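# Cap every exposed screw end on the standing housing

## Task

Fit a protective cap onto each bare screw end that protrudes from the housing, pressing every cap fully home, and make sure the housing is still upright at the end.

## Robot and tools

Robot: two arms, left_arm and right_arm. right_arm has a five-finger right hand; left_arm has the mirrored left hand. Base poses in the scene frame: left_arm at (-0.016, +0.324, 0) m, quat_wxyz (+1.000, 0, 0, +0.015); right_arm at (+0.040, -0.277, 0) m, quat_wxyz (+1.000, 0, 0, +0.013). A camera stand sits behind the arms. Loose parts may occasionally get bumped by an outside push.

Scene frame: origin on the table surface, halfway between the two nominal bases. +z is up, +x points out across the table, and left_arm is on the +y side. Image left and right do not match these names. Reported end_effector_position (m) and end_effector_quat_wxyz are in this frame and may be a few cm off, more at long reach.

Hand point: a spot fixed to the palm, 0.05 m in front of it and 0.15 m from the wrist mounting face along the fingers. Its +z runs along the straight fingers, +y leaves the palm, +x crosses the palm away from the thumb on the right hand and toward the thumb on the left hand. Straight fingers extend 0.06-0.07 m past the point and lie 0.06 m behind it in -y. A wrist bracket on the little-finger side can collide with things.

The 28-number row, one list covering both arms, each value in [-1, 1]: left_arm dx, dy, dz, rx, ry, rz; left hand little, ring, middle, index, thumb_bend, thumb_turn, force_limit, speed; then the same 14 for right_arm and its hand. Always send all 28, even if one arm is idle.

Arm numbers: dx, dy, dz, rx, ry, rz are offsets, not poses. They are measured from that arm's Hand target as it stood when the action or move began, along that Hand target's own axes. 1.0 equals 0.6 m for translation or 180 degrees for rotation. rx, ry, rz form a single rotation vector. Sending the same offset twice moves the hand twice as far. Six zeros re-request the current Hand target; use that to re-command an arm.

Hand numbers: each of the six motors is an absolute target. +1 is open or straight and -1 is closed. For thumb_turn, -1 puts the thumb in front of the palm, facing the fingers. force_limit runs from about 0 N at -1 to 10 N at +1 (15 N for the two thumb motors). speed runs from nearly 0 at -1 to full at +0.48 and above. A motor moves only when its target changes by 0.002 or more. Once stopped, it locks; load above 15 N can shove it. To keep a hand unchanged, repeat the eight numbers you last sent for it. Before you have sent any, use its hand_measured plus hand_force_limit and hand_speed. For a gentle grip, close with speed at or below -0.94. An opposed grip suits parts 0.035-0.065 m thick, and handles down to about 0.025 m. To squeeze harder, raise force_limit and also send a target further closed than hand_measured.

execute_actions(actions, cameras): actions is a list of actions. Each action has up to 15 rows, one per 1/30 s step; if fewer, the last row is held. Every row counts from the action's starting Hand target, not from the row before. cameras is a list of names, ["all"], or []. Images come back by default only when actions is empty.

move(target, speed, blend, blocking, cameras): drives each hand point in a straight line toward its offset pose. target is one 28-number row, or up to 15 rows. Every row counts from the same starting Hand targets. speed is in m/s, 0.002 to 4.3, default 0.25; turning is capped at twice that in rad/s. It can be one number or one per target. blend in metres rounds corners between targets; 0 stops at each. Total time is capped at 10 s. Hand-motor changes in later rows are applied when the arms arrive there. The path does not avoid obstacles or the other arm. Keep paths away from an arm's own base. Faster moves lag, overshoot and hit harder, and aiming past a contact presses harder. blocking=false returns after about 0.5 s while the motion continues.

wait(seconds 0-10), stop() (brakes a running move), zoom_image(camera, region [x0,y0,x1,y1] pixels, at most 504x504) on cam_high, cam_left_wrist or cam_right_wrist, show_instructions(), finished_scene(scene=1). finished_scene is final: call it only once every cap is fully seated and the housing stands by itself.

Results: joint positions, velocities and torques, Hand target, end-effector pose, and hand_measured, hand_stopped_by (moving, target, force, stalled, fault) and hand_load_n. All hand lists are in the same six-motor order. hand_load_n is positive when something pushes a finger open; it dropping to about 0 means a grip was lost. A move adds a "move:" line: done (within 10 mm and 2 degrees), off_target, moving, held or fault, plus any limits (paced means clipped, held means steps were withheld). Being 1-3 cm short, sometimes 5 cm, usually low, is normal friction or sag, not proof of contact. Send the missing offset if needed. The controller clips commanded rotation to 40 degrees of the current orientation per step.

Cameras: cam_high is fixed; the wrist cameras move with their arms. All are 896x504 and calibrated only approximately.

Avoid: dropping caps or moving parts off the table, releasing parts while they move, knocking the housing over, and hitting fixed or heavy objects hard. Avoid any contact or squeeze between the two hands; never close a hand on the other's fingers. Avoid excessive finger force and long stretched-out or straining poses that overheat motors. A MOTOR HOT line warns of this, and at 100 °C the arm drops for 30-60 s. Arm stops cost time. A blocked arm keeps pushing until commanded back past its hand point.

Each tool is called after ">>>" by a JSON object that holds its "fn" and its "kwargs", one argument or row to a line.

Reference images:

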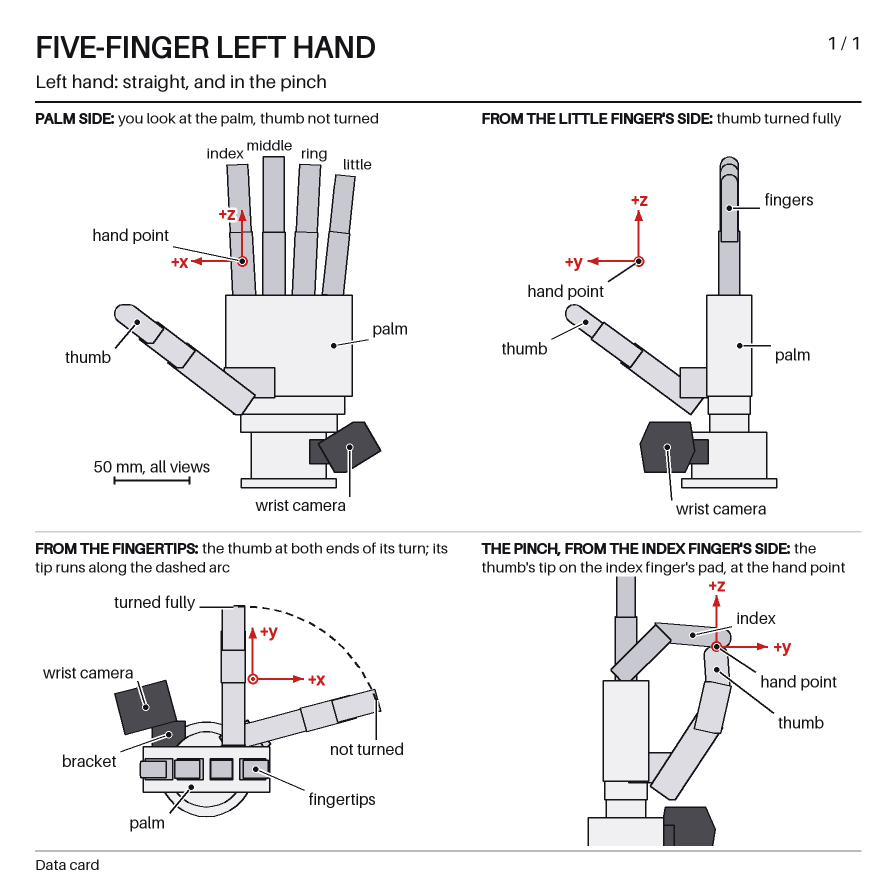

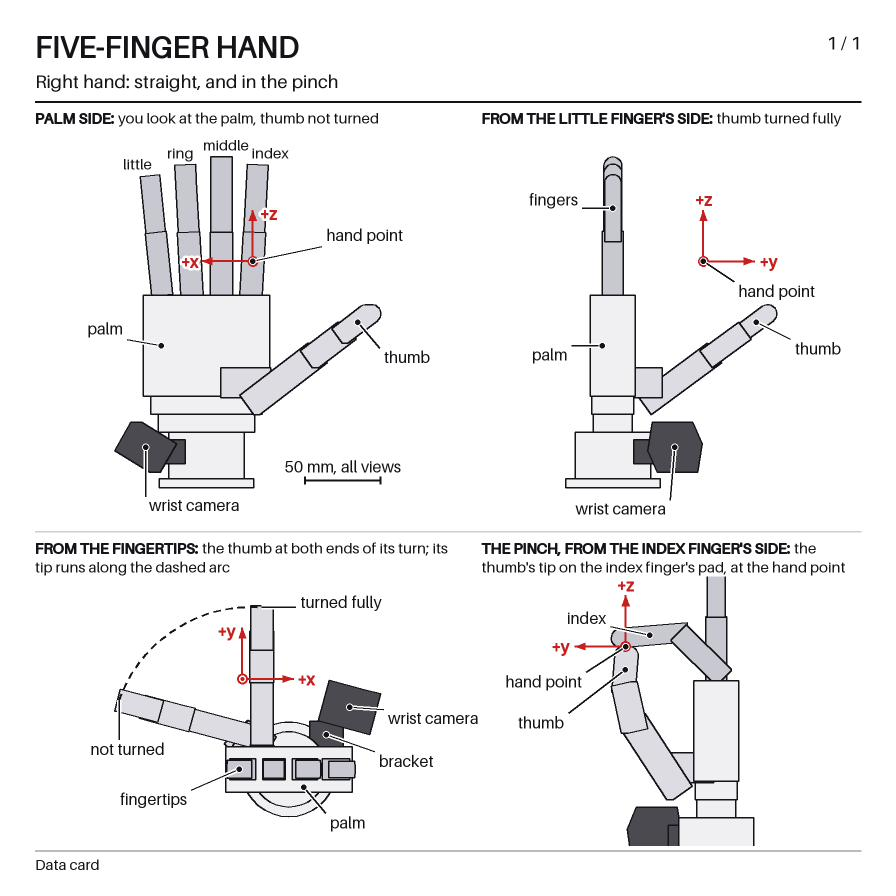

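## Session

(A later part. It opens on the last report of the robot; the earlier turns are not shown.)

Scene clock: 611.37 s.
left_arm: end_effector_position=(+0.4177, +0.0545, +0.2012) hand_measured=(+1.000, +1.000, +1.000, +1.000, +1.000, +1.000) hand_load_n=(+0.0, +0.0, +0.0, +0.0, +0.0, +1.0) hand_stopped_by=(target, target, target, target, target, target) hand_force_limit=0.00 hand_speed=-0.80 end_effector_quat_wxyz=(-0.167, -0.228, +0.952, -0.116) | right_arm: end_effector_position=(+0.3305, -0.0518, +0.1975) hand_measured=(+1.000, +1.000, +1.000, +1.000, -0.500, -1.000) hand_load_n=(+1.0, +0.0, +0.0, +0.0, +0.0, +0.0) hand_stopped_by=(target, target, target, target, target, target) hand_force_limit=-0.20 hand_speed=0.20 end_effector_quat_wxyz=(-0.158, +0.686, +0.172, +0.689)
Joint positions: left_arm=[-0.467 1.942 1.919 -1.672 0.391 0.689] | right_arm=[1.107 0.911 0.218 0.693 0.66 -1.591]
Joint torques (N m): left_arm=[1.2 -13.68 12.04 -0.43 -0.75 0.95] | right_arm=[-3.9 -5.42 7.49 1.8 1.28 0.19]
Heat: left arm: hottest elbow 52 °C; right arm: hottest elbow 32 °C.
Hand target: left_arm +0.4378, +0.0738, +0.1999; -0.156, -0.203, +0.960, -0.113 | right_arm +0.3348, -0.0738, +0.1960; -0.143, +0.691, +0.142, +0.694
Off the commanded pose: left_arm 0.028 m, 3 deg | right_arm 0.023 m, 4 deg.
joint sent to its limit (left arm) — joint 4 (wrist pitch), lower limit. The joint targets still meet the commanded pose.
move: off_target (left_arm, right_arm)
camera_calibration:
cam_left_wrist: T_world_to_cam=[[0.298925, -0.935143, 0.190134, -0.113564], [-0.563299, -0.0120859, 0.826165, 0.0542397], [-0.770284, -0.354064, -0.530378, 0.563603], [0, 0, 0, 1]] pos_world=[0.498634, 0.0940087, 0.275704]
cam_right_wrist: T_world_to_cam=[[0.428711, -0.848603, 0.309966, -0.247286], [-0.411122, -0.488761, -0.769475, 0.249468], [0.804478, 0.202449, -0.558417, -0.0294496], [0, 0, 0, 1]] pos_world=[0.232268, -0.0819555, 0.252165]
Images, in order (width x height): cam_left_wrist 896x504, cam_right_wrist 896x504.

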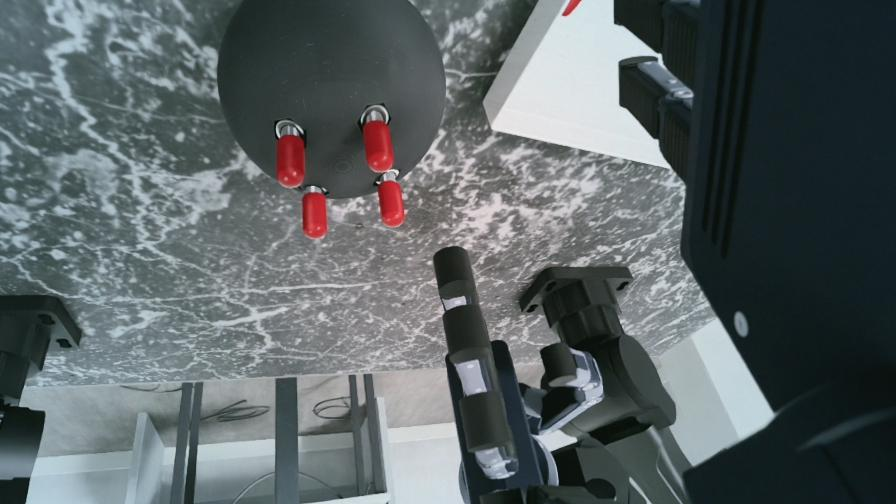

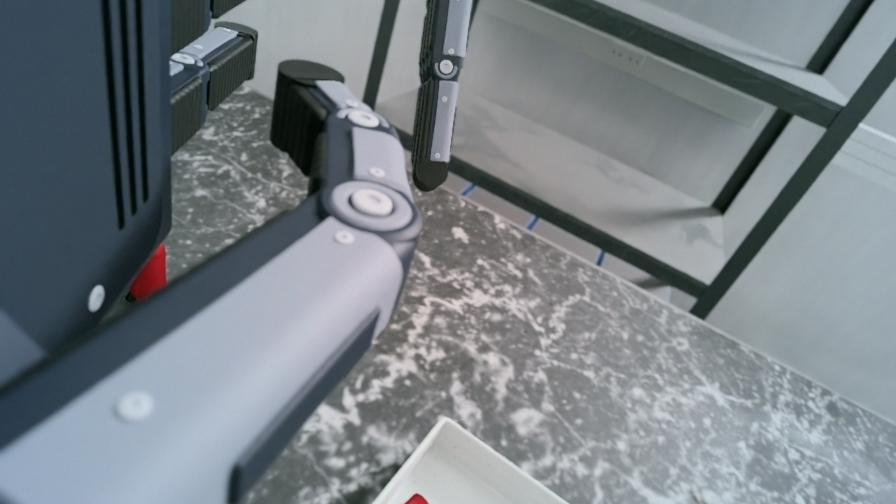

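>>> {"fn": "move", "kwargs": {
  "target": [0,0,0,0,0,0,1,1,1,1,1,1,0,-0.8,-0.0002,-0.0802,0.0327,0,0,0,1,1,1,1,-0.5,-1,-0.2,0.2],
  "speed": 0.05,
  "cameras": ["all"]
}}

Scene clock: 614.23 s.
left_arm: end_effector_position=(+0.4267, +0.0686, +0.1932) hand_measured=(+1.000, +1.000, +1.000, +1.000, +1.000, +1.000) hand_load_n=(+0.0, +0.0, +0.0, +0.0, -1.0, +0.5) hand_stopped_by=(target, target, target, target, target, target) hand_force_limit=0.00 hand_speed=-0.80 end_effector_quat_wxyz=(-0.160, -0.206, +0.959, -0.111) | right_arm: end_effector_position=(+0.3310, -0.0344, +0.1830) hand_measured=(+1.000, +1.000, +1.000, +1.000, -0.500, -1.000) hand_load_n=(+0.0, +0.0, +0.0, +0.0, +0.0, +0.0) hand_stopped_by=(target, target, target, target, target, target) hand_force_limit=-0.20 hand_speed=0.20 end_effector_quat_wxyz=(-0.127, +0.698, +0.160, +0.687)
Joint positions: left_arm=[-0.45 1.953 1.919 -1.672 0.369 0.752] | right_arm=[1.166 1.081 0.266 0.78 0.783 -1.589]
Joint torques (N m): left_arm=[0.03 -13.86 12.12 -0.35 0.04 0.26] | right_arm=[-1.14 -4.6 11.38 2.54 0.27 0.19]
Heat: left arm: hottest elbow 51 °C; right arm: hottest elbow 32 °C.
Hand target: left_arm +0.4379, +0.0738, +0.1999; -0.156, -0.203, +0.960, -0.113 | right_arm +0.3338, -0.0219, +0.1958; -0.143, +0.691, +0.142, +0.694
Off the commanded pose: left_arm 0.014 m, 1 deg | right_arm 0.018 m, 3 deg.
joint sent to its limit (left arm) — joint 4 (wrist pitch), lower limit. The joint targets still meet the commanded pose.
move: off_target (left_arm, right_arm)
camera_calibration:
cam_left_wrist: T_world_to_cam=[[0.254591, -0.948618, 0.187902, -0.0812511], [-0.577707, 0.0066301, 0.816218, 0.0729283], [-0.775525, -0.316354, -0.546335, 0.574007], [0, 0, 0, 1]] pos_world=[0.507974, 0.10403, 0.269342]
cam_right_wrist: T_world_to_cam=[[0.377439, -0.864798, 0.331157, -0.215768], [-0.451999, -0.484161, -0.74919, 0.257103], [0.808231, 0.13309, -0.573629, -0.0422571], [0, 0, 0, 1]] pos_world=[0.231803, -0.0564922, 0.239832]

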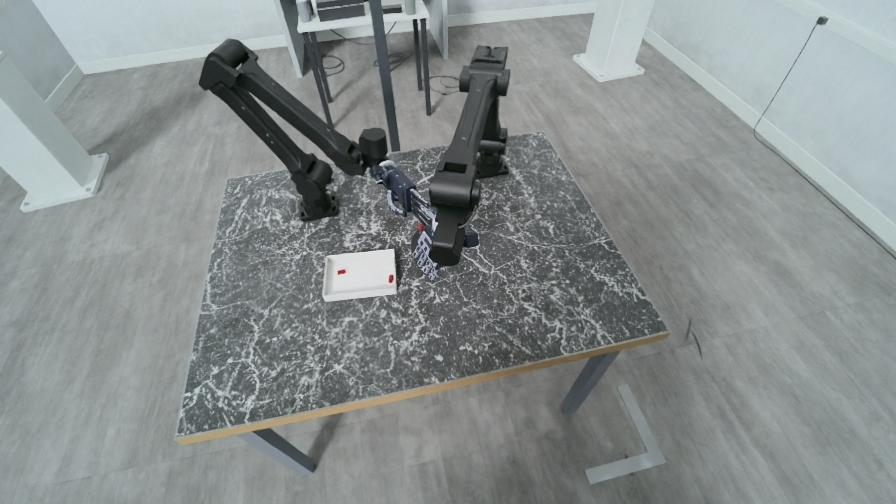

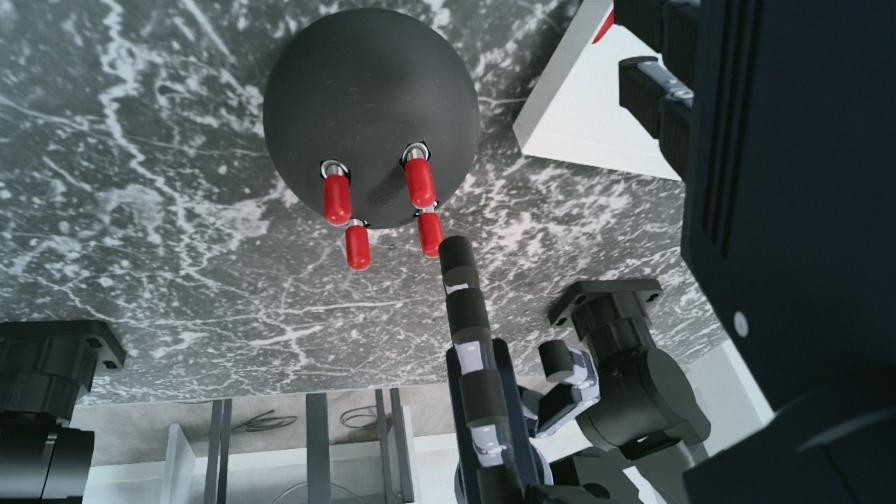

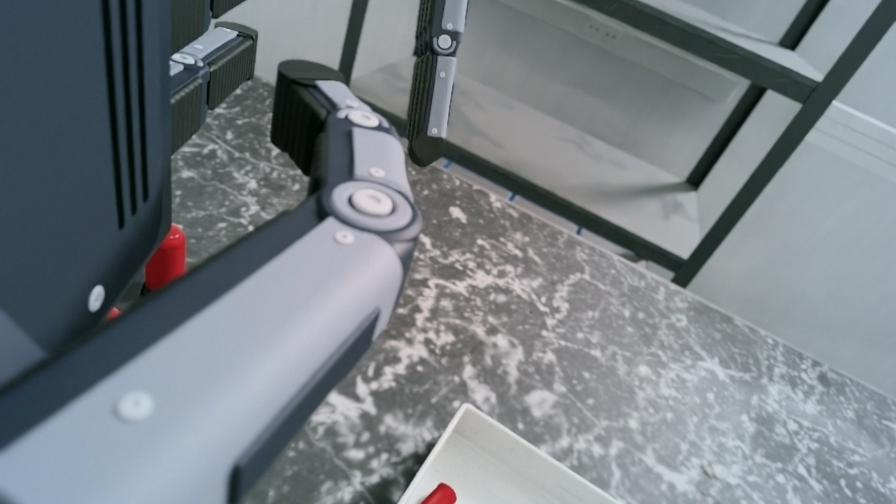

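>>> {"fn": "move", "kwargs": {
  "target": [0,0,0,0,0,0,1,1,1,1,1,1,0,-0.8,-0.0167,0,-0.1,0,0,0,1,1,1,1,-0.5,-1,-0.2,0.2],
  "speed": 0.06,
  "cameras": ["cam_left_wrist"]
}}

Scene clock: 616.43 s.
left_arm: end_effector_position=(+0.4276, +0.0698, +0.1929) hand_measured=(+1.000, +1.000, +1.000, +1.000, +1.000, +1.000) hand_load_n=(+0.0, +0.0, +0.0, +0.0, +0.0, +0.0) hand_stopped_by=(target, target, target, target, target, target) hand_force_limit=0.00 hand_speed=-0.80 end_effector_quat_wxyz=(-0.159, -0.202, +0.960, -0.111) | right_arm: end_effector_position=(+0.2825, -0.0444, +0.1890) hand_measured=(+1.000, +1.000, +1.000, +1.000, -0.500, -1.000) hand_load_n=(+0.0, +0.0, +0.0, +0.0, +0.0, +0.0) hand_stopped_by=(target, target, target, target, target, target) hand_force_limit=-0.20 hand_speed=0.20 end_effector_quat_wxyz=(-0.138, +0.691, +0.141, +0.696)
Joint positions: left_arm=[-0.449 1.953 1.919 -1.672 0.369 0.762] | right_arm=[1.361 0.983 0.214 0.781 0.99 -1.585]
Joint torques (N m): left_arm=[-0.32 -14.15 12.22 -0.29 0.11 0.13] | right_arm=[-0.26 -4.6 7.28 1.68 0.04 0.11]
Heat: left arm: hottest elbow 51 °C; right arm: hottest elbow 32 °C.
Hand target: left_arm +0.4378, +0.0738, +0.1999; -0.156, -0.203, +0.960, -0.113 | right_arm +0.2787, -0.0456, +0.1856; -0.143, +0.691, +0.142, +0.694
Off the commanded pose: left_arm 0.013 m, 0 deg | right_arm 0.005 m, 1 deg.
joint sent to its limit (left arm) — joint 4 (wrist pitch), lower limit. The joint targets still meet the commanded pose.
move: off_target (left_arm)
camera_calibration:
cam_left_wrist: T_world_to_cam=[[0.246729, -0.950127, 0.190744, -0.0773913], [-0.579957, 0.0129221, 0.814545, 0.0744059], [-0.776386, -0.311595, -0.547844, 0.575144], [0, 0, 0, 1]] pos_world=[0.50878, 0.104719, 0.269244]
Images, in order (width x height): cam_left_wrist 896x504.

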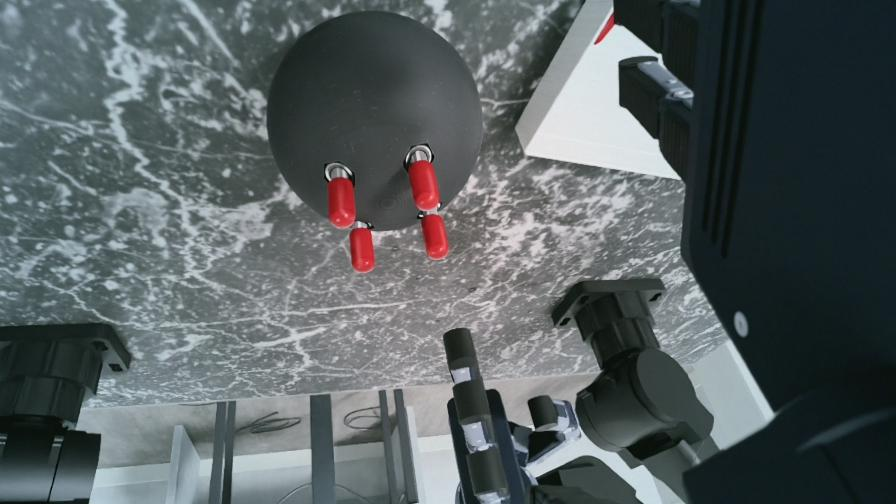

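>>> {"fn": "zoom_image", "kwargs": {
  "camera": "cam_left_wrist",
  "region": [310, 140, 460, 290]
}}

>>> {"fn": "zoom_image", "kwargs": {
  "camera": "cam_left_wrist",
  "region": [390, 130, 460, 200]
}}

>>> {"fn": "zoom_image", "kwargs": {
  "camera": "cam_left_wrist",
  "region": [305, 150, 375, 220]
}}

>>> {"fn": "zoom_image", "kwargs": {
  "camera": "cam_left_wrist",
  "region": [330, 205, 400, 275]
}}

>>> {"fn": "zoom_image", "kwargs": {
  "camera": "cam_left_wrist",
  "region": [400, 195, 470, 265]
}}

Scaled by 3.360.

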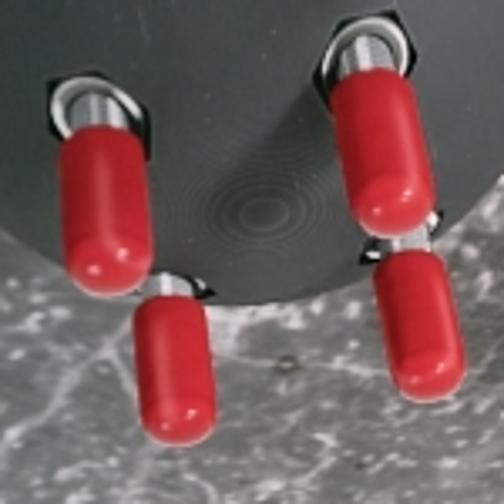

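Scaled by 7.200.

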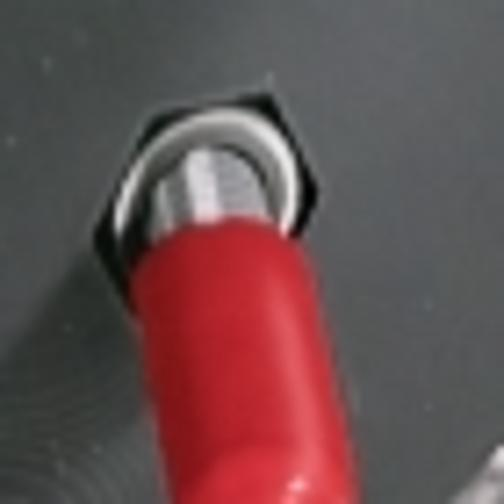

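Scaled by 7.200.

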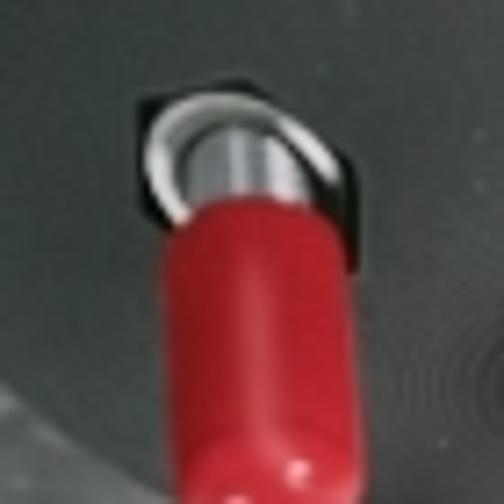

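Scaled by 7.200.

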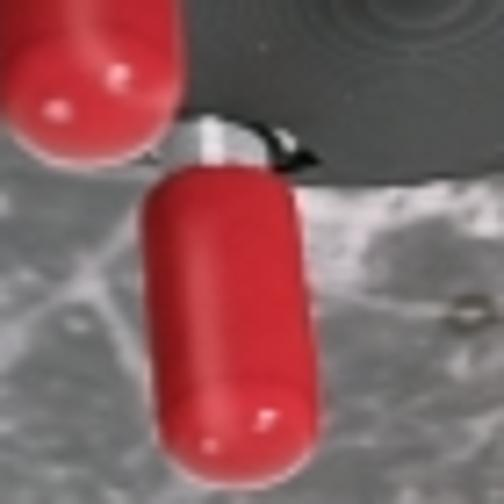

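Scaled by 7.200.

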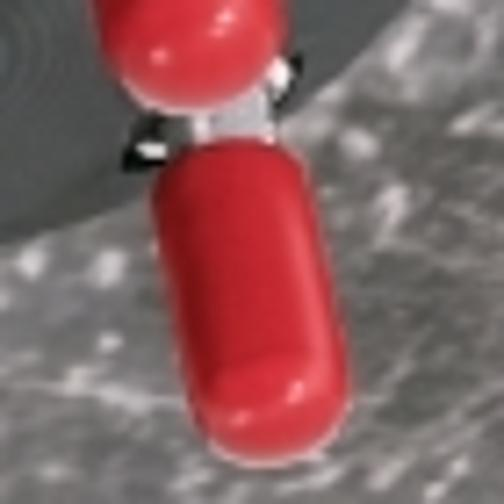

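>>> {"fn": "move", "kwargs": {
  "target": [0,0,0,0,0,0,1,1,1,1,1,1,0,-0.8,-0.0333,-0.2067,-0.0018,0.26,0,0,1,1,1,1,-0.5,-1,-0.2,0.2],
  "speed": 0.12,
  "cameras": ["all"]
}}

Scene clock: 626.30 s.
left_arm: end_effector_position=(+0.4276, +0.0698, +0.1929) hand_measured=(+1.000, +1.000, +1.000, +1.000, +1.000, +1.000) hand_load_n=(+0.0, +0.0, +0.0, +0.0, +0.0, +0.0) hand_stopped_by=(target, target, target, target, target, target) hand_force_limit=0.00 hand_speed=-0.80 end_effector_quat_wxyz=(-0.159, -0.202, +0.960, -0.111) | right_arm: end_effector_position=(+0.2257, +0.0710, +0.1690) hand_measured=(+1.000, +1.000, +1.000, +1.000, -0.500, -1.000) hand_load_n=(+0.0, +0.0, +0.0, +0.0, +0.0, +0.0) hand_stopped_by=(target, target, target, target, target, target) hand_force_limit=-0.20 hand_speed=0.20 end_effector_quat_wxyz=(-0.405, +0.574, +0.413, +0.580)
Joint positions: left_arm=[-0.449 1.953 1.919 -1.672 0.369 0.762] | right_arm=[1.213 0.974 0.14 0.835 0.006 -1.585]
Joint torques (N m): left_arm=[0.67 -13.74 12.25 -0.5 0.08 0.14] | right_arm=[-2.49 -3.08 7.75 2.89 -0.15 0.14]
Heat: left arm: hottest elbow 49 °C; right arm: hottest elbow 32 °C.
Hand target: left_arm +0.4378, +0.0738, +0.1999; -0.156, -0.203, +0.960, -0.113 | right_arm +0.2288, +0.0680, +0.1657; -0.406, +0.578, +0.406, +0.580
Off the commanded pose: left_arm 0.013 m, 0 deg | right_arm 0.005 m, 1 deg.
joint sent to its limit (left arm) — joint 4 (wrist pitch), lower limit. The joint targets still meet the commanded pose.
move: off_target (left_arm)
camera_calibration:
cam_left_wrist: T_world_to_cam=[[0.246729, -0.950127, 0.190744, -0.0773913], [-0.579957, 0.0129221, 0.814545, 0.0744059], [-0.776386, -0.311595, -0.547844, 0.575144], [0, 0, 0, 1]] pos_world=[0.50878, 0.104719, 0.269244]
cam_right_wrist: T_world_to_cam=[[0.897297, -0.320054, 0.304014, -0.231663], [0.0348889, -0.635132, -0.771616, 0.154686], [0.440047, 0.702975, -0.558735, 0.0608423], [0, 0, 0, 1]] pos_world=[0.1757, -0.0186694, 0.223781]

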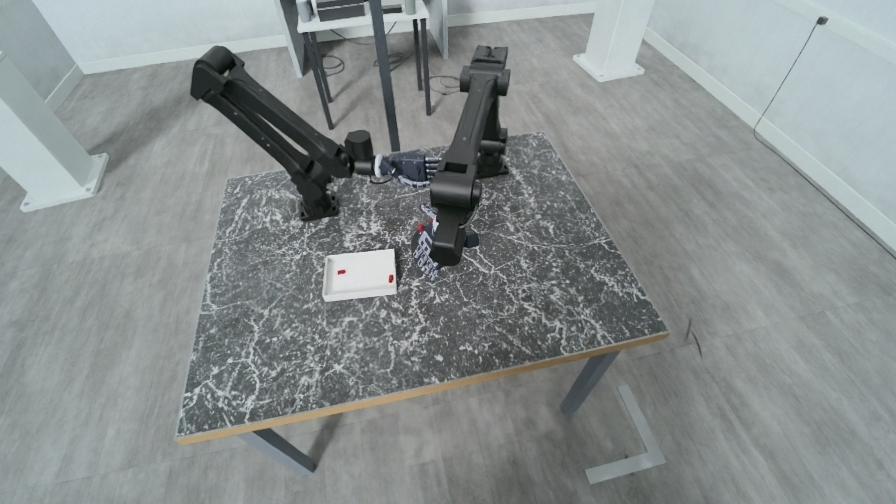

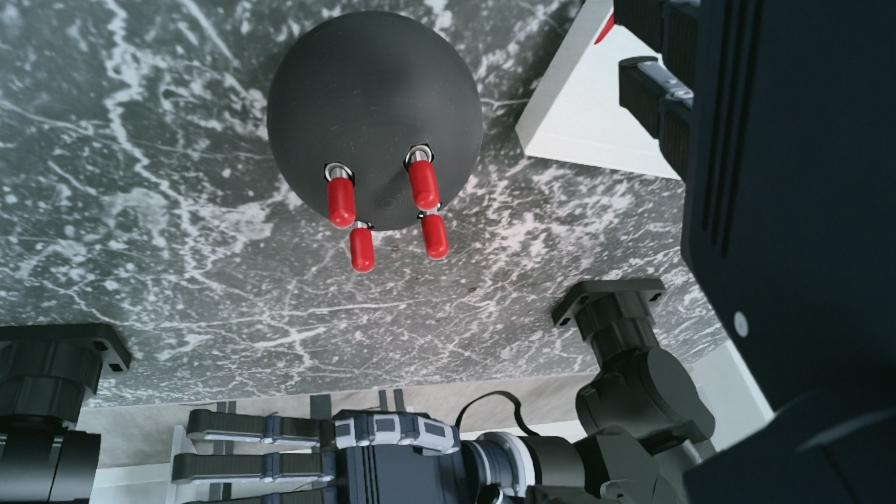

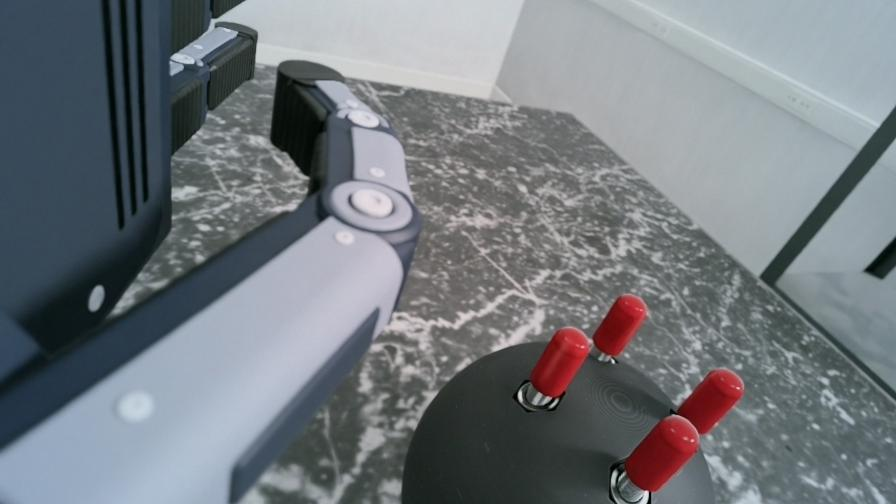

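>>> {"fn": "zoom_image", "kwargs": {
  "camera": "cam_right_wrist",
  "region": [500, 310, 620, 430]
}}

>>> {"fn": "zoom_image", "kwargs": {
  "camera": "cam_right_wrist",
  "region": [590, 384, 710, 504]
}}

>>> {"fn": "zoom_image", "kwargs": {
  "camera": "cam_right_wrist",
  "region": [560, 270, 680, 390]
}}

>>> {"fn": "zoom_image", "kwargs": {
  "camera": "cam_right_wrist",
  "region": [640, 340, 780, 480]
}}

Scaled by 4.200.

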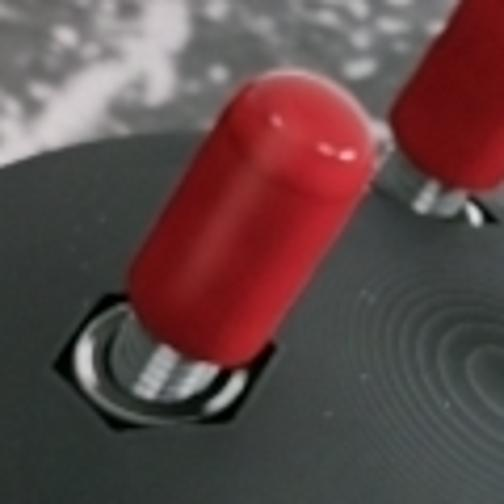

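Scaled by 4.200.

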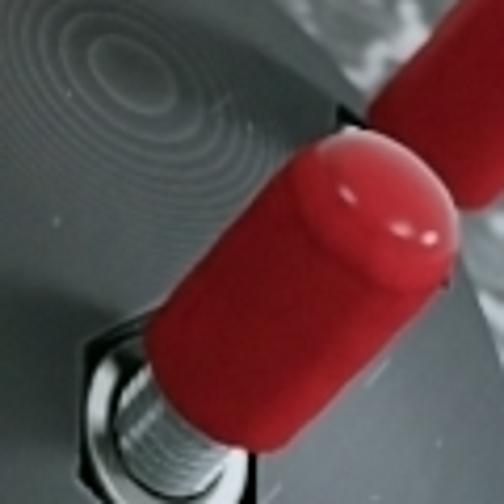

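Scaled by 4.200.

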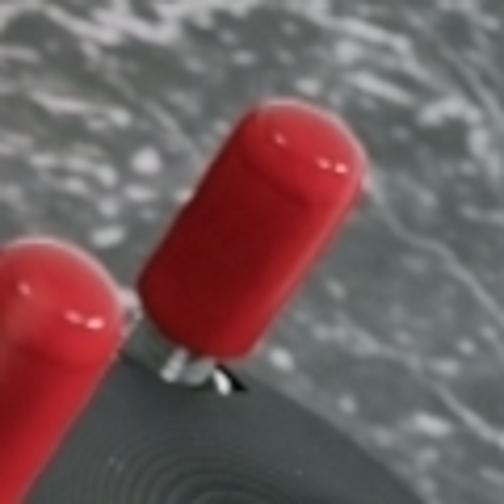

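Scaled by 3.600.

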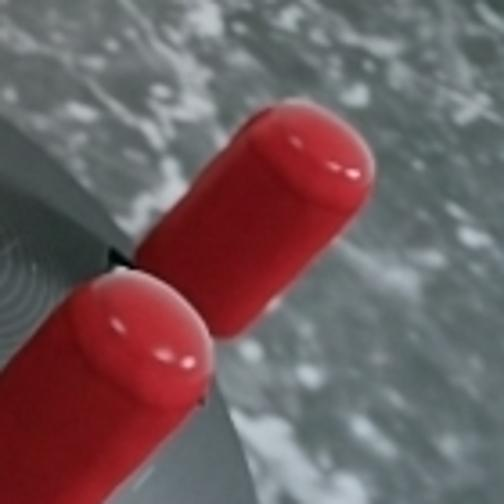

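>>> {"fn": "move", "kwargs": {
  "target": [-0.006,-0.0245,-0.0702,0,0,0,1,1,1,1,1,1,0,-0.8,0,0,0,0,0,0,1,1,1,1,-0.5,-1,-0.2,0.2],
  "speed": 0.08,
  "cameras": ["cam_left_wrist"]
}}

Scene clock: 635.17 s.
left_arm: end_effector_position=(+0.4479, +0.0713, +0.2202) hand_measured=(+1.000, +1.000, +1.000, +1.000, +1.000, +1.000) hand_load_n=(+0.0, +0.0, +0.0, +0.0, +0.0, -0.5) hand_stopped_by=(target, target, target, target, target, target) hand_force_limit=0.00 hand_speed=-0.80 end_effector_quat_wxyz=(-0.125, -0.208, +0.961, -0.136) | right_arm: end_effector_position=(+0.2257, +0.0711, +0.1689) hand_measured=(+1.000, +1.000, +1.000, +1.000, -0.500, -1.000) hand_load_n=(+0.0, +0.0, +0.0, +0.0, +0.0, +0.0) hand_stopped_by=(target, target, target, target, target, target) hand_force_limit=-0.20 hand_speed=0.20 end_effector_quat_wxyz=(-0.405, +0.574, +0.413, +0.580)
Joint positions: left_arm=[-0.43 1.941 1.992 -1.672 0.368 0.754] | right_arm=[1.213 0.974 0.14 0.835 0.005 -1.585]
Joint torques (N m): left_arm=[-0.15 -15.68 13.23 -0.1 0.18 -0.05] | right_arm=[-2.26 -3.31 7.64 2.82 -0.14 0.15]
Heat: left arm: hottest elbow 48 °C; right arm: hottest elbow 32 °C.
Hand target: left_arm +0.4579, +0.0738, +0.2400; -0.156, -0.203, +0.960, -0.113 | right_arm +0.2288, +0.0681, +0.1657; -0.406, +0.578, +0.406, +0.580
Off the commanded pose: left_arm 0.022 m, 4 deg | right_arm 0.005 m, 1 deg.
joint sent to its limit (left arm) — joint 4 (wrist pitch), lower limit. The joint targets are off in orientation, not in position.
move: off_target (left_arm)
camera_calibration:
cam_left_wrist: T_world_to_cam=[[0.255221, -0.936857, 0.239084, -0.101519], [-0.639732, 0.0217886, 0.76829, 0.100413], [-0.724987, -0.349033, -0.593776, 0.596186], [0, 0, 0, 1]] pos_world=[0.522374, 0.110792, 0.301127]
Images, in order (width x height): cam_left_wrist 896x504.

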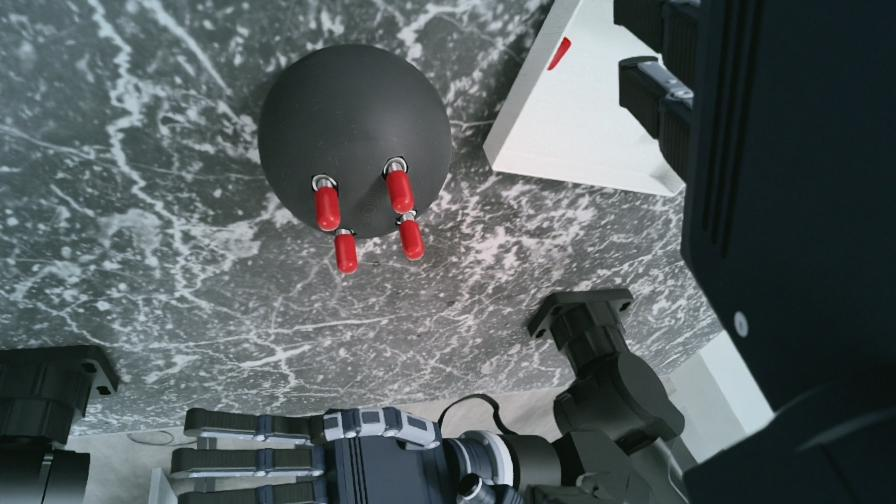

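>>> {"fn": "move", "kwargs": {
  "target": [0,0,0,0,0,0,1,1,1,1,1,1,0,-0.8,-0.0045,0.291,-0.0105,-0.26,0,0,1,1,1,1,-0.5,-1,-0.2,0.2],
  "speed": 0.12,
  "cameras": ["cam_left_wrist","cam_right_wrist"]
}}

Scene clock: 640.93 s.
left_arm: end_effector_position=(+0.4479, +0.0713, +0.2202) hand_measured=(+1.000, +1.000, +1.000, +1.000, +1.000, +1.000) hand_load_n=(+0.0, +0.0, +0.0, +0.0, +0.0, +0.0) hand_stopped_by=(target, target, target, target, target, target) hand_force_limit=0.00 hand_speed=-0.80 end_effector_quat_wxyz=(-0.125, -0.208, +0.960, -0.136) | right_arm: end_effector_position=(+0.3805, -0.0050, +0.1532) hand_measured=(+1.000, +1.000, +1.000, +1.000, -0.500, -1.000) hand_load_n=(+0.0, +0.0, +0.0, +0.0, +0.0, +0.0) hand_stopped_by=(target, target, target, target, target, target) hand_force_limit=-0.20 hand_speed=0.20 end_effector_quat_wxyz=(-0.135, +0.698, +0.161, +0.685)
Joint positions: left_arm=[-0.43 1.941 1.992 -1.672 0.368 0.754] | right_arm=[1.037 1.365 0.346 0.987 0.64 -1.584]
Joint torques (N m): left_arm=[-0.21 -15.44 13.27 -0.29 0.16 -0.01] | right_arm=[-2.37 -6.95 10 2.78 0.08 0.14]
Heat: left arm: hottest elbow 49 °C; right arm: hottest elbow 33 °C.
Hand target: left_arm +0.4579, +0.0738, +0.2400; -0.156, -0.203, +0.960, -0.113 | right_arm +0.3908, +0.0026, +0.1634; -0.143, +0.691, +0.142, +0.694
Off the commanded pose: left_arm 0.022 m, 4 deg | right_arm 0.016 m, 3 deg.
joint sent to its limit (left arm) — joint 4 (wrist pitch), lower limit. The joint targets are off in orientation, not in position.
move: off_target (left_arm, right_arm)
camera_calibration:
cam_left_wrist: T_world_to_cam=[[0.255672, -0.936746, 0.239037, -0.101727], [-0.639646, 0.0214882, 0.768369, 0.100313], [-0.724903, -0.34935, -0.593692, 0.596079], [0, 0, 0, 1]] pos_world=[0.522273, 0.110793, 0.301127]
cam_right_wrist: T_world_to_cam=[[0.391182, -0.86207, 0.322199, -0.203019], [-0.449278, -0.484427, -0.750653, 0.270581], [0.803197, 0.148885, -0.576808, -0.100837], [0, 0, 0, 1]] pos_world=[0.281976, -0.0289271, 0.210361]
Images, in order (width x height): cam_left_wrist 896x504, cam_right_wrist 896x504.

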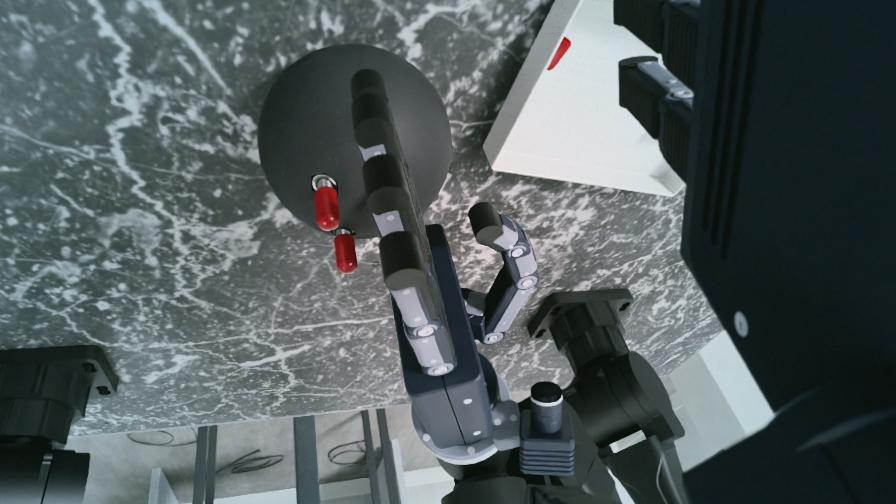

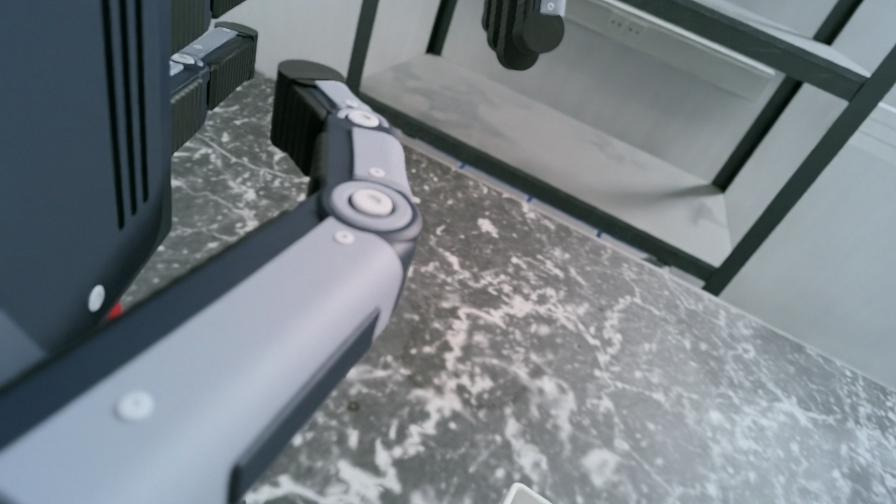

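>>> {"fn": "move", "kwargs": {
  "target": [0,0,0,0,0,0,1,1,1,1,1,1,0,-0.8,-0.0167,-0.0008,0.0137,0,0,0,1,1,1,1,-0.5,-1,-0.2,0.2],
  "speed": 0.05,
  "cameras": ["cam_left_wrist"]
}}

Scene clock: 642.87 s.
left_arm: end_effector_position=(+0.4479, +0.0713, +0.2202) hand_measured=(+1.000, +1.000, +1.000, +1.000, +1.000, +1.000) hand_load_n=(+0.0, +0.0, +0.0, +0.0, +0.0, +0.0) hand_stopped_by=(target, target, target, target, target, target) hand_force_limit=0.00 hand_speed=-0.80 end_effector_quat_wxyz=(-0.125, -0.208, +0.960, -0.136) | right_arm: end_effector_position=(+0.3880, -0.0017, +0.1446) hand_measured=(+1.000, +1.000, +1.000, +1.000, -0.500, -1.000) hand_load_n=(+0.0, +0.0, +0.0, +0.0, +0.0, +0.0) hand_stopped_by=(target, target, target, target, target, target) hand_force_limit=-0.20 hand_speed=0.20 end_effector_quat_wxyz=(-0.133, +0.698, +0.159, +0.685)
Joint positions: left_arm=[-0.43 1.941 1.992 -1.672 0.368 0.754] | right_arm=[1.022 1.424 0.358 1.035 0.631 -1.584]
Joint torques (N m): left_arm=[-0.21 -15.56 13.24 -0.1 0.18 -0.02] | right_arm=[-2.37 -7.12 9.55 2.77 -0.14 0.15]
Heat: left arm: hottest elbow 49 °C; right arm: hottest elbow 33 °C.
Hand target: left_arm +0.4579, +0.0738, +0.2400; -0.156, -0.203, +0.960, -0.113 | right_arm +0.3982, +0.0063, +0.1534; -0.143, +0.691, +0.142, +0.694
Off the commanded pose: left_arm 0.022 m, 4 deg | right_arm 0.016 m, 3 deg.
joint sent to its limit (left arm) — joint 4 (wrist pitch), lower limit. The joint targets are off in orientation, not in position.
move: off_target (left_arm, right_arm)
camera_calibration:
cam_left_wrist: T_world_to_cam=[[0.255672, -0.936746, 0.239037, -0.101727], [-0.639646, 0.0214882, 0.768369, 0.100313], [-0.724903, -0.34935, -0.593692, 0.596079], [0, 0, 0, 1]] pos_world=[0.522273, 0.110793, 0.301127]
Images, in order (width x height): cam_left_wrist 896x504.

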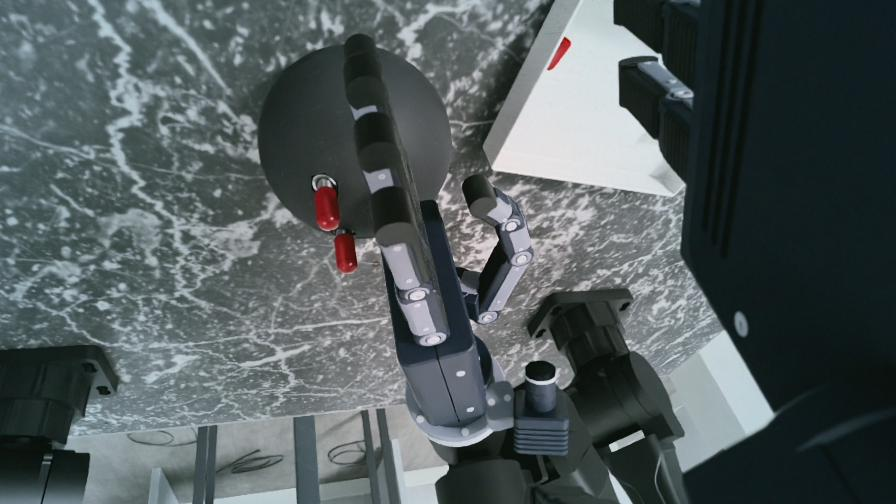

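>>> {"fn": "move", "kwargs": {
  "target": [0,0,0,0,0,0,1,1,1,1,1,1,0,-0.8,-0.0117,0,0,0,0,0,1,1,1,1,-0.5,-1,-0.2,0.2],
  "speed": 0.03,
  "cameras": []
}}

>>> {"fn": "move", "kwargs": {
  "target": [0,0,0,0,0,0,1,1,1,1,1,1,0,-0.8,-0.0083,0,0,0,0,0,1,1,1,1,-0.5,-1,-0.2,0.2],
  "speed": 0.03,
  "cameras": ["cam_left_wrist"]
}}

>>> {"fn": "zoom_image", "kwargs": {
  "camera": "cam_left_wrist",
  "region": [300, 150, 460, 310]
}}

Scene clock: 644.47 s.
left_arm: end_effector_position=(+0.4479, +0.0713, +0.2202) hand_measured=(+1.000, +1.000, +1.000, +1.000, +1.000, +1.000) hand_load_n=(-0.5, +0.0, +0.5, +0.0, +0.0, +0.0) hand_stopped_by=(target, target, target, target, target, target) hand_force_limit=0.00 hand_speed=-0.80 end_effector_quat_wxyz=(-0.125, -0.208, +0.960, -0.136) | right_arm: end_effector_position=(+0.3889, -0.0004, +0.1395) hand_measured=(+1.000, +1.000, +1.000, +1.000, -0.500, -1.000) hand_load_n=(+0.0, +0.0, +0.0, +0.0, +0.0, +0.0) hand_stopped_by=(target, target, target, target, target, target) hand_force_limit=-0.20 hand_speed=0.20 end_effector_quat_wxyz=(-0.134, +0.697, +0.158, +0.686)
Joint positions: left_arm=[-0.43 1.941 1.992 -1.672 0.368 0.754] | right_arm=[1.022 1.454 0.358 1.069 0.63 -1.584]
Joint torques (N m): left_arm=[0.26 -14.8 13.18 -0.03 0.21 -0.01] | right_arm=[-2.43 -7.59 8.88 2.67 -0.14 0.13]
Heat: left arm: hottest elbow 49 °C; right arm: hottest elbow 33 °C.
Hand target: left_arm +0.4579, +0.0738, +0.2400; -0.156, -0.203, +0.960, -0.113 | right_arm +0.3983, +0.0062, +0.1464; -0.143, +0.691, +0.142, +0.694
Off the commanded pose: left_arm 0.022 m, 4 deg | right_arm 0.013 m, 2 deg.
joint sent to its limit (left arm) — joint 4 (wrist pitch), lower limit. The joint targets are off in orientation, not in position.
move: off_target (left_arm, right_arm)
No camera images: "cameras" was empty.

Scene clock: 645.37 s.
left_arm: end_effector_position=(+0.4479, +0.0713, +0.2202) hand_measured=(+1.000, +1.000, +1.000, +1.000, +1.000, +1.000) hand_load_n=(+0.0, +0.0, +0.0, +0.0, -0.5, +0.0) hand_stopped_by=(target, target, target, target, target, target) hand_force_limit=0.00 hand_speed=-0.80 end_effector_quat_wxyz=(-0.125, -0.208, +0.960, -0.136) | right_arm: end_effector_position=(+0.3894, +0.0004, +0.1366) hand_measured=(+1.000, +1.000, +1.000, +1.000, -0.500, -1.000) hand_load_n=(-0.5, +0.0, +0.0, +0.0, +0.0, +0.0) hand_stopped_by=(target, target, target, target, target, target) hand_force_limit=-0.20 hand_speed=0.20 end_effector_quat_wxyz=(-0.136, +0.696, +0.156, +0.688)
Joint positions: left_arm=[-0.43 1.941 1.992 -1.672 0.368 0.754] | right_arm=[1.022 1.474 0.358 1.095 0.63 -1.584]
Joint torques (N m): left_arm=[0.21 -15.38 13.22 -0.38 0.17 -0.05] | right_arm=[-2.55 -7.82 8.55 2.61 -0.13 0.14]
Heat: left arm: hottest elbow 49 °C; right arm: hottest elbow 33 °C.
Hand target: left_arm +0.4579, +0.0738, +0.2400; -0.156, -0.203, +0.960, -0.113 | right_arm +0.3982, +0.0063, +0.1414; -0.143, +0.691, +0.142, +0.694
Off the commanded pose: left_arm 0.022 m, 4 deg | right_arm 0.012 m, 2 deg.
joint sent to its limit (left arm) — joint 4 (wrist pitch), lower limit. The joint targets are off in orientation, not in position.
move: off_target (left_arm, right_arm)
camera_calibration:
cam_left_wrist: T_world_to_cam=[[0.255672, -0.936746, 0.239037, -0.101727], [-0.639646, 0.0214882, 0.768369, 0.100313], [-0.724903, -0.34935, -0.593692, 0.596079], [0, 0, 0, 1]] pos_world=[0.522273, 0.110793, 0.301127]
Images, in order (width x height): cam_left_wrist 896x504.

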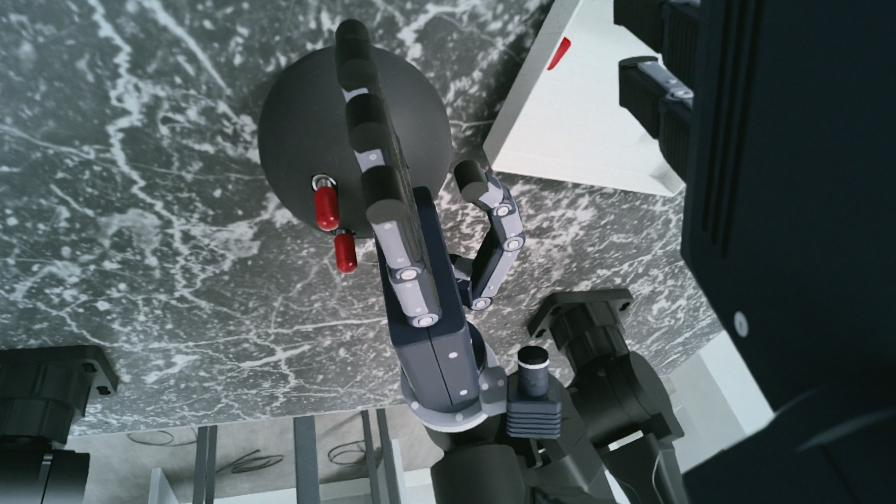

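Scaled by 3.150.

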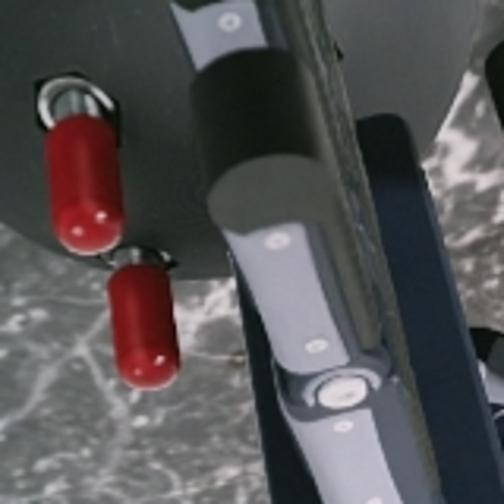

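>>> {"fn": "move", "kwargs": {
  "target": [0,0,0,0,0,0,1,1,1,1,1,1,0,-0.8,-0.0167,0,0,0,0,0,1,1,1,1,-0.5,-1,-0.2,0.2],
  "speed": 0.03,
  "cameras": []
}}

>>> {"fn": "move", "kwargs": {
  "target": [0,0,0,0,0,0,1,1,1,1,1,1,0,-0.8,-0.0167,0,0,0,-0.01,0,1,1,1,1,-0.5,-1,-0.2,0.2],
  "speed": 0.03,
  "cameras": ["cam_left_wrist"]
}}

Scene clock: 647.20 s.
left_arm: end_effector_position=(+0.4479, +0.0713, +0.2202) hand_measured=(+1.000, +1.000, +1.000, +1.000, +1.000, +1.000) hand_load_n=(+0.0, +0.0, -0.5, +0.0, +0.0, +0.0) hand_stopped_by=(target, target, target, target, target, target) hand_force_limit=0.00 hand_speed=-0.80 end_effector_quat_wxyz=(-0.125, -0.208, +0.960, -0.136) | right_arm: end_effector_position=(+0.3908, +0.0019, +0.1351) hand_measured=(+1.000, +1.000, +1.000, +1.000, -0.500, -1.000) hand_load_n=(+0.0, +0.0, +0.0, +0.0, +0.0, +0.0) hand_stopped_by=(target, target, target, target, target, target) hand_force_limit=-0.20 hand_speed=0.20 end_effector_quat_wxyz=(-0.143, +0.690, +0.149, +0.694)
Joint positions: left_arm=[-0.43 1.941 1.992 -1.672 0.368 0.754] | right_arm=[1.02 1.508 0.358 1.155 0.63 -1.584]
Joint torques (N m): left_arm=[-0.15 -15.62 13.35 -0.46 0.19 -0.04] | right_arm=[-2.02 -6.71 7.82 2.1 -0.14 0.14]
Heat: left arm: hottest elbow 49 °C; right arm: hottest elbow 33 °C.
Hand target: left_arm +0.4579, +0.0738, +0.2400; -0.156, -0.203, +0.960, -0.113 | right_arm +0.3983, +0.0063, +0.1314; -0.143, +0.691, +0.142, +0.694
Off the commanded pose: left_arm 0.022 m, 4 deg | right_arm 0.009 m, 1 deg.
joint sent to its limit (left arm) — joint 4 (wrist pitch), lower limit. The joint targets are off in orientation, not in position.
move: off_target (left_arm)
No camera images: "cameras" was empty.

Scene clock: 648.17 s.
left_arm: end_effector_position=(+0.4479, +0.0713, +0.2202) hand_measured=(+1.000, +1.000, +1.000, +1.000, +1.000, +1.000) hand_load_n=(+0.0, +0.0, +0.0, +0.0, +0.0, +0.0) hand_stopped_by=(target, target, target, target, target, target) hand_force_limit=0.00 hand_speed=-0.80 end_effector_quat_wxyz=(-0.125, -0.208, +0.960, -0.136) | right_arm: end_effector_position=(+0.3909, +0.0020, +0.1337) hand_measured=(+1.000, +1.000, +1.000, +1.000, -0.500, -1.000) hand_load_n=(+0.0, +0.0, +0.0, +0.0, +0.0, +0.5) hand_stopped_by=(target, target, target, target, target, target) hand_force_limit=-0.20 hand_speed=0.20 end_effector_quat_wxyz=(-0.148, +0.691, +0.143, +0.693)
Joint positions: left_arm=[-0.43 1.941 1.992 -1.672 0.368 0.754] | right_arm=[1.019 1.509 0.358 1.155 0.63 -1.567]
Joint torques (N m): left_arm=[-0.62 -15.44 13.24 -0.14 0.18 -0.03] | right_arm=[-2.26 -6.83 7.97 0.72 -0.19 0.21]
Heat: left arm: hottest elbow 49 °C; right arm: hottest elbow 33 °C.
Hand target: left_arm +0.4579, +0.0738, +0.2400; -0.156, -0.203, +0.960, -0.113 | right_arm +0.3983, +0.0063, +0.1213; -0.141, +0.702, +0.145, +0.683
Off the commanded pose: left_arm 0.022 m, 4 deg | right_arm 0.015 m, 2 deg.
joint sent to its limit (left arm) — joint 4 (wrist pitch), lower limit. The joint targets are off in orientation, not in position.
move: off_target (left_arm, right_arm)
camera_calibration:
cam_left_wrist: T_world_to_cam=[[0.255672, -0.936746, 0.239037, -0.101727], [-0.639646, 0.0214882, 0.768369, 0.100313], [-0.724903, -0.34935, -0.593692, 0.596079], [0, 0, 0, 1]] pos_world=[0.522273, 0.110793, 0.301127]
Images, in order (width x height): cam_left_wrist 896x504.

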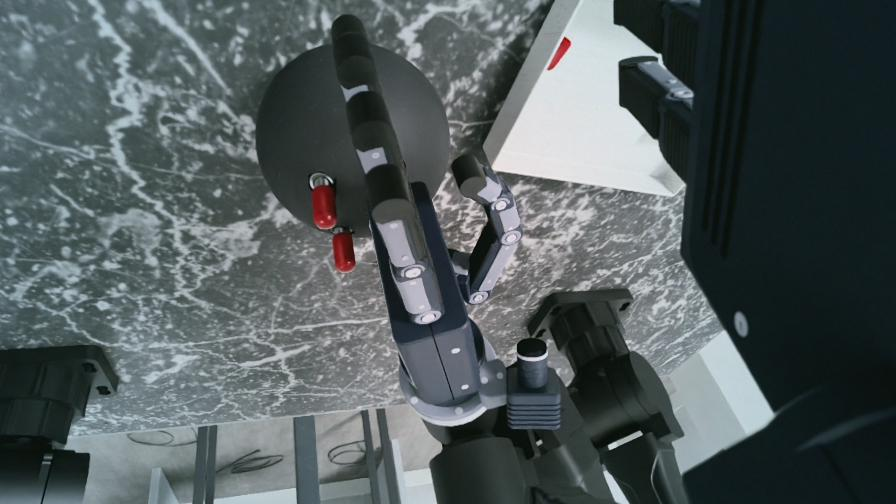

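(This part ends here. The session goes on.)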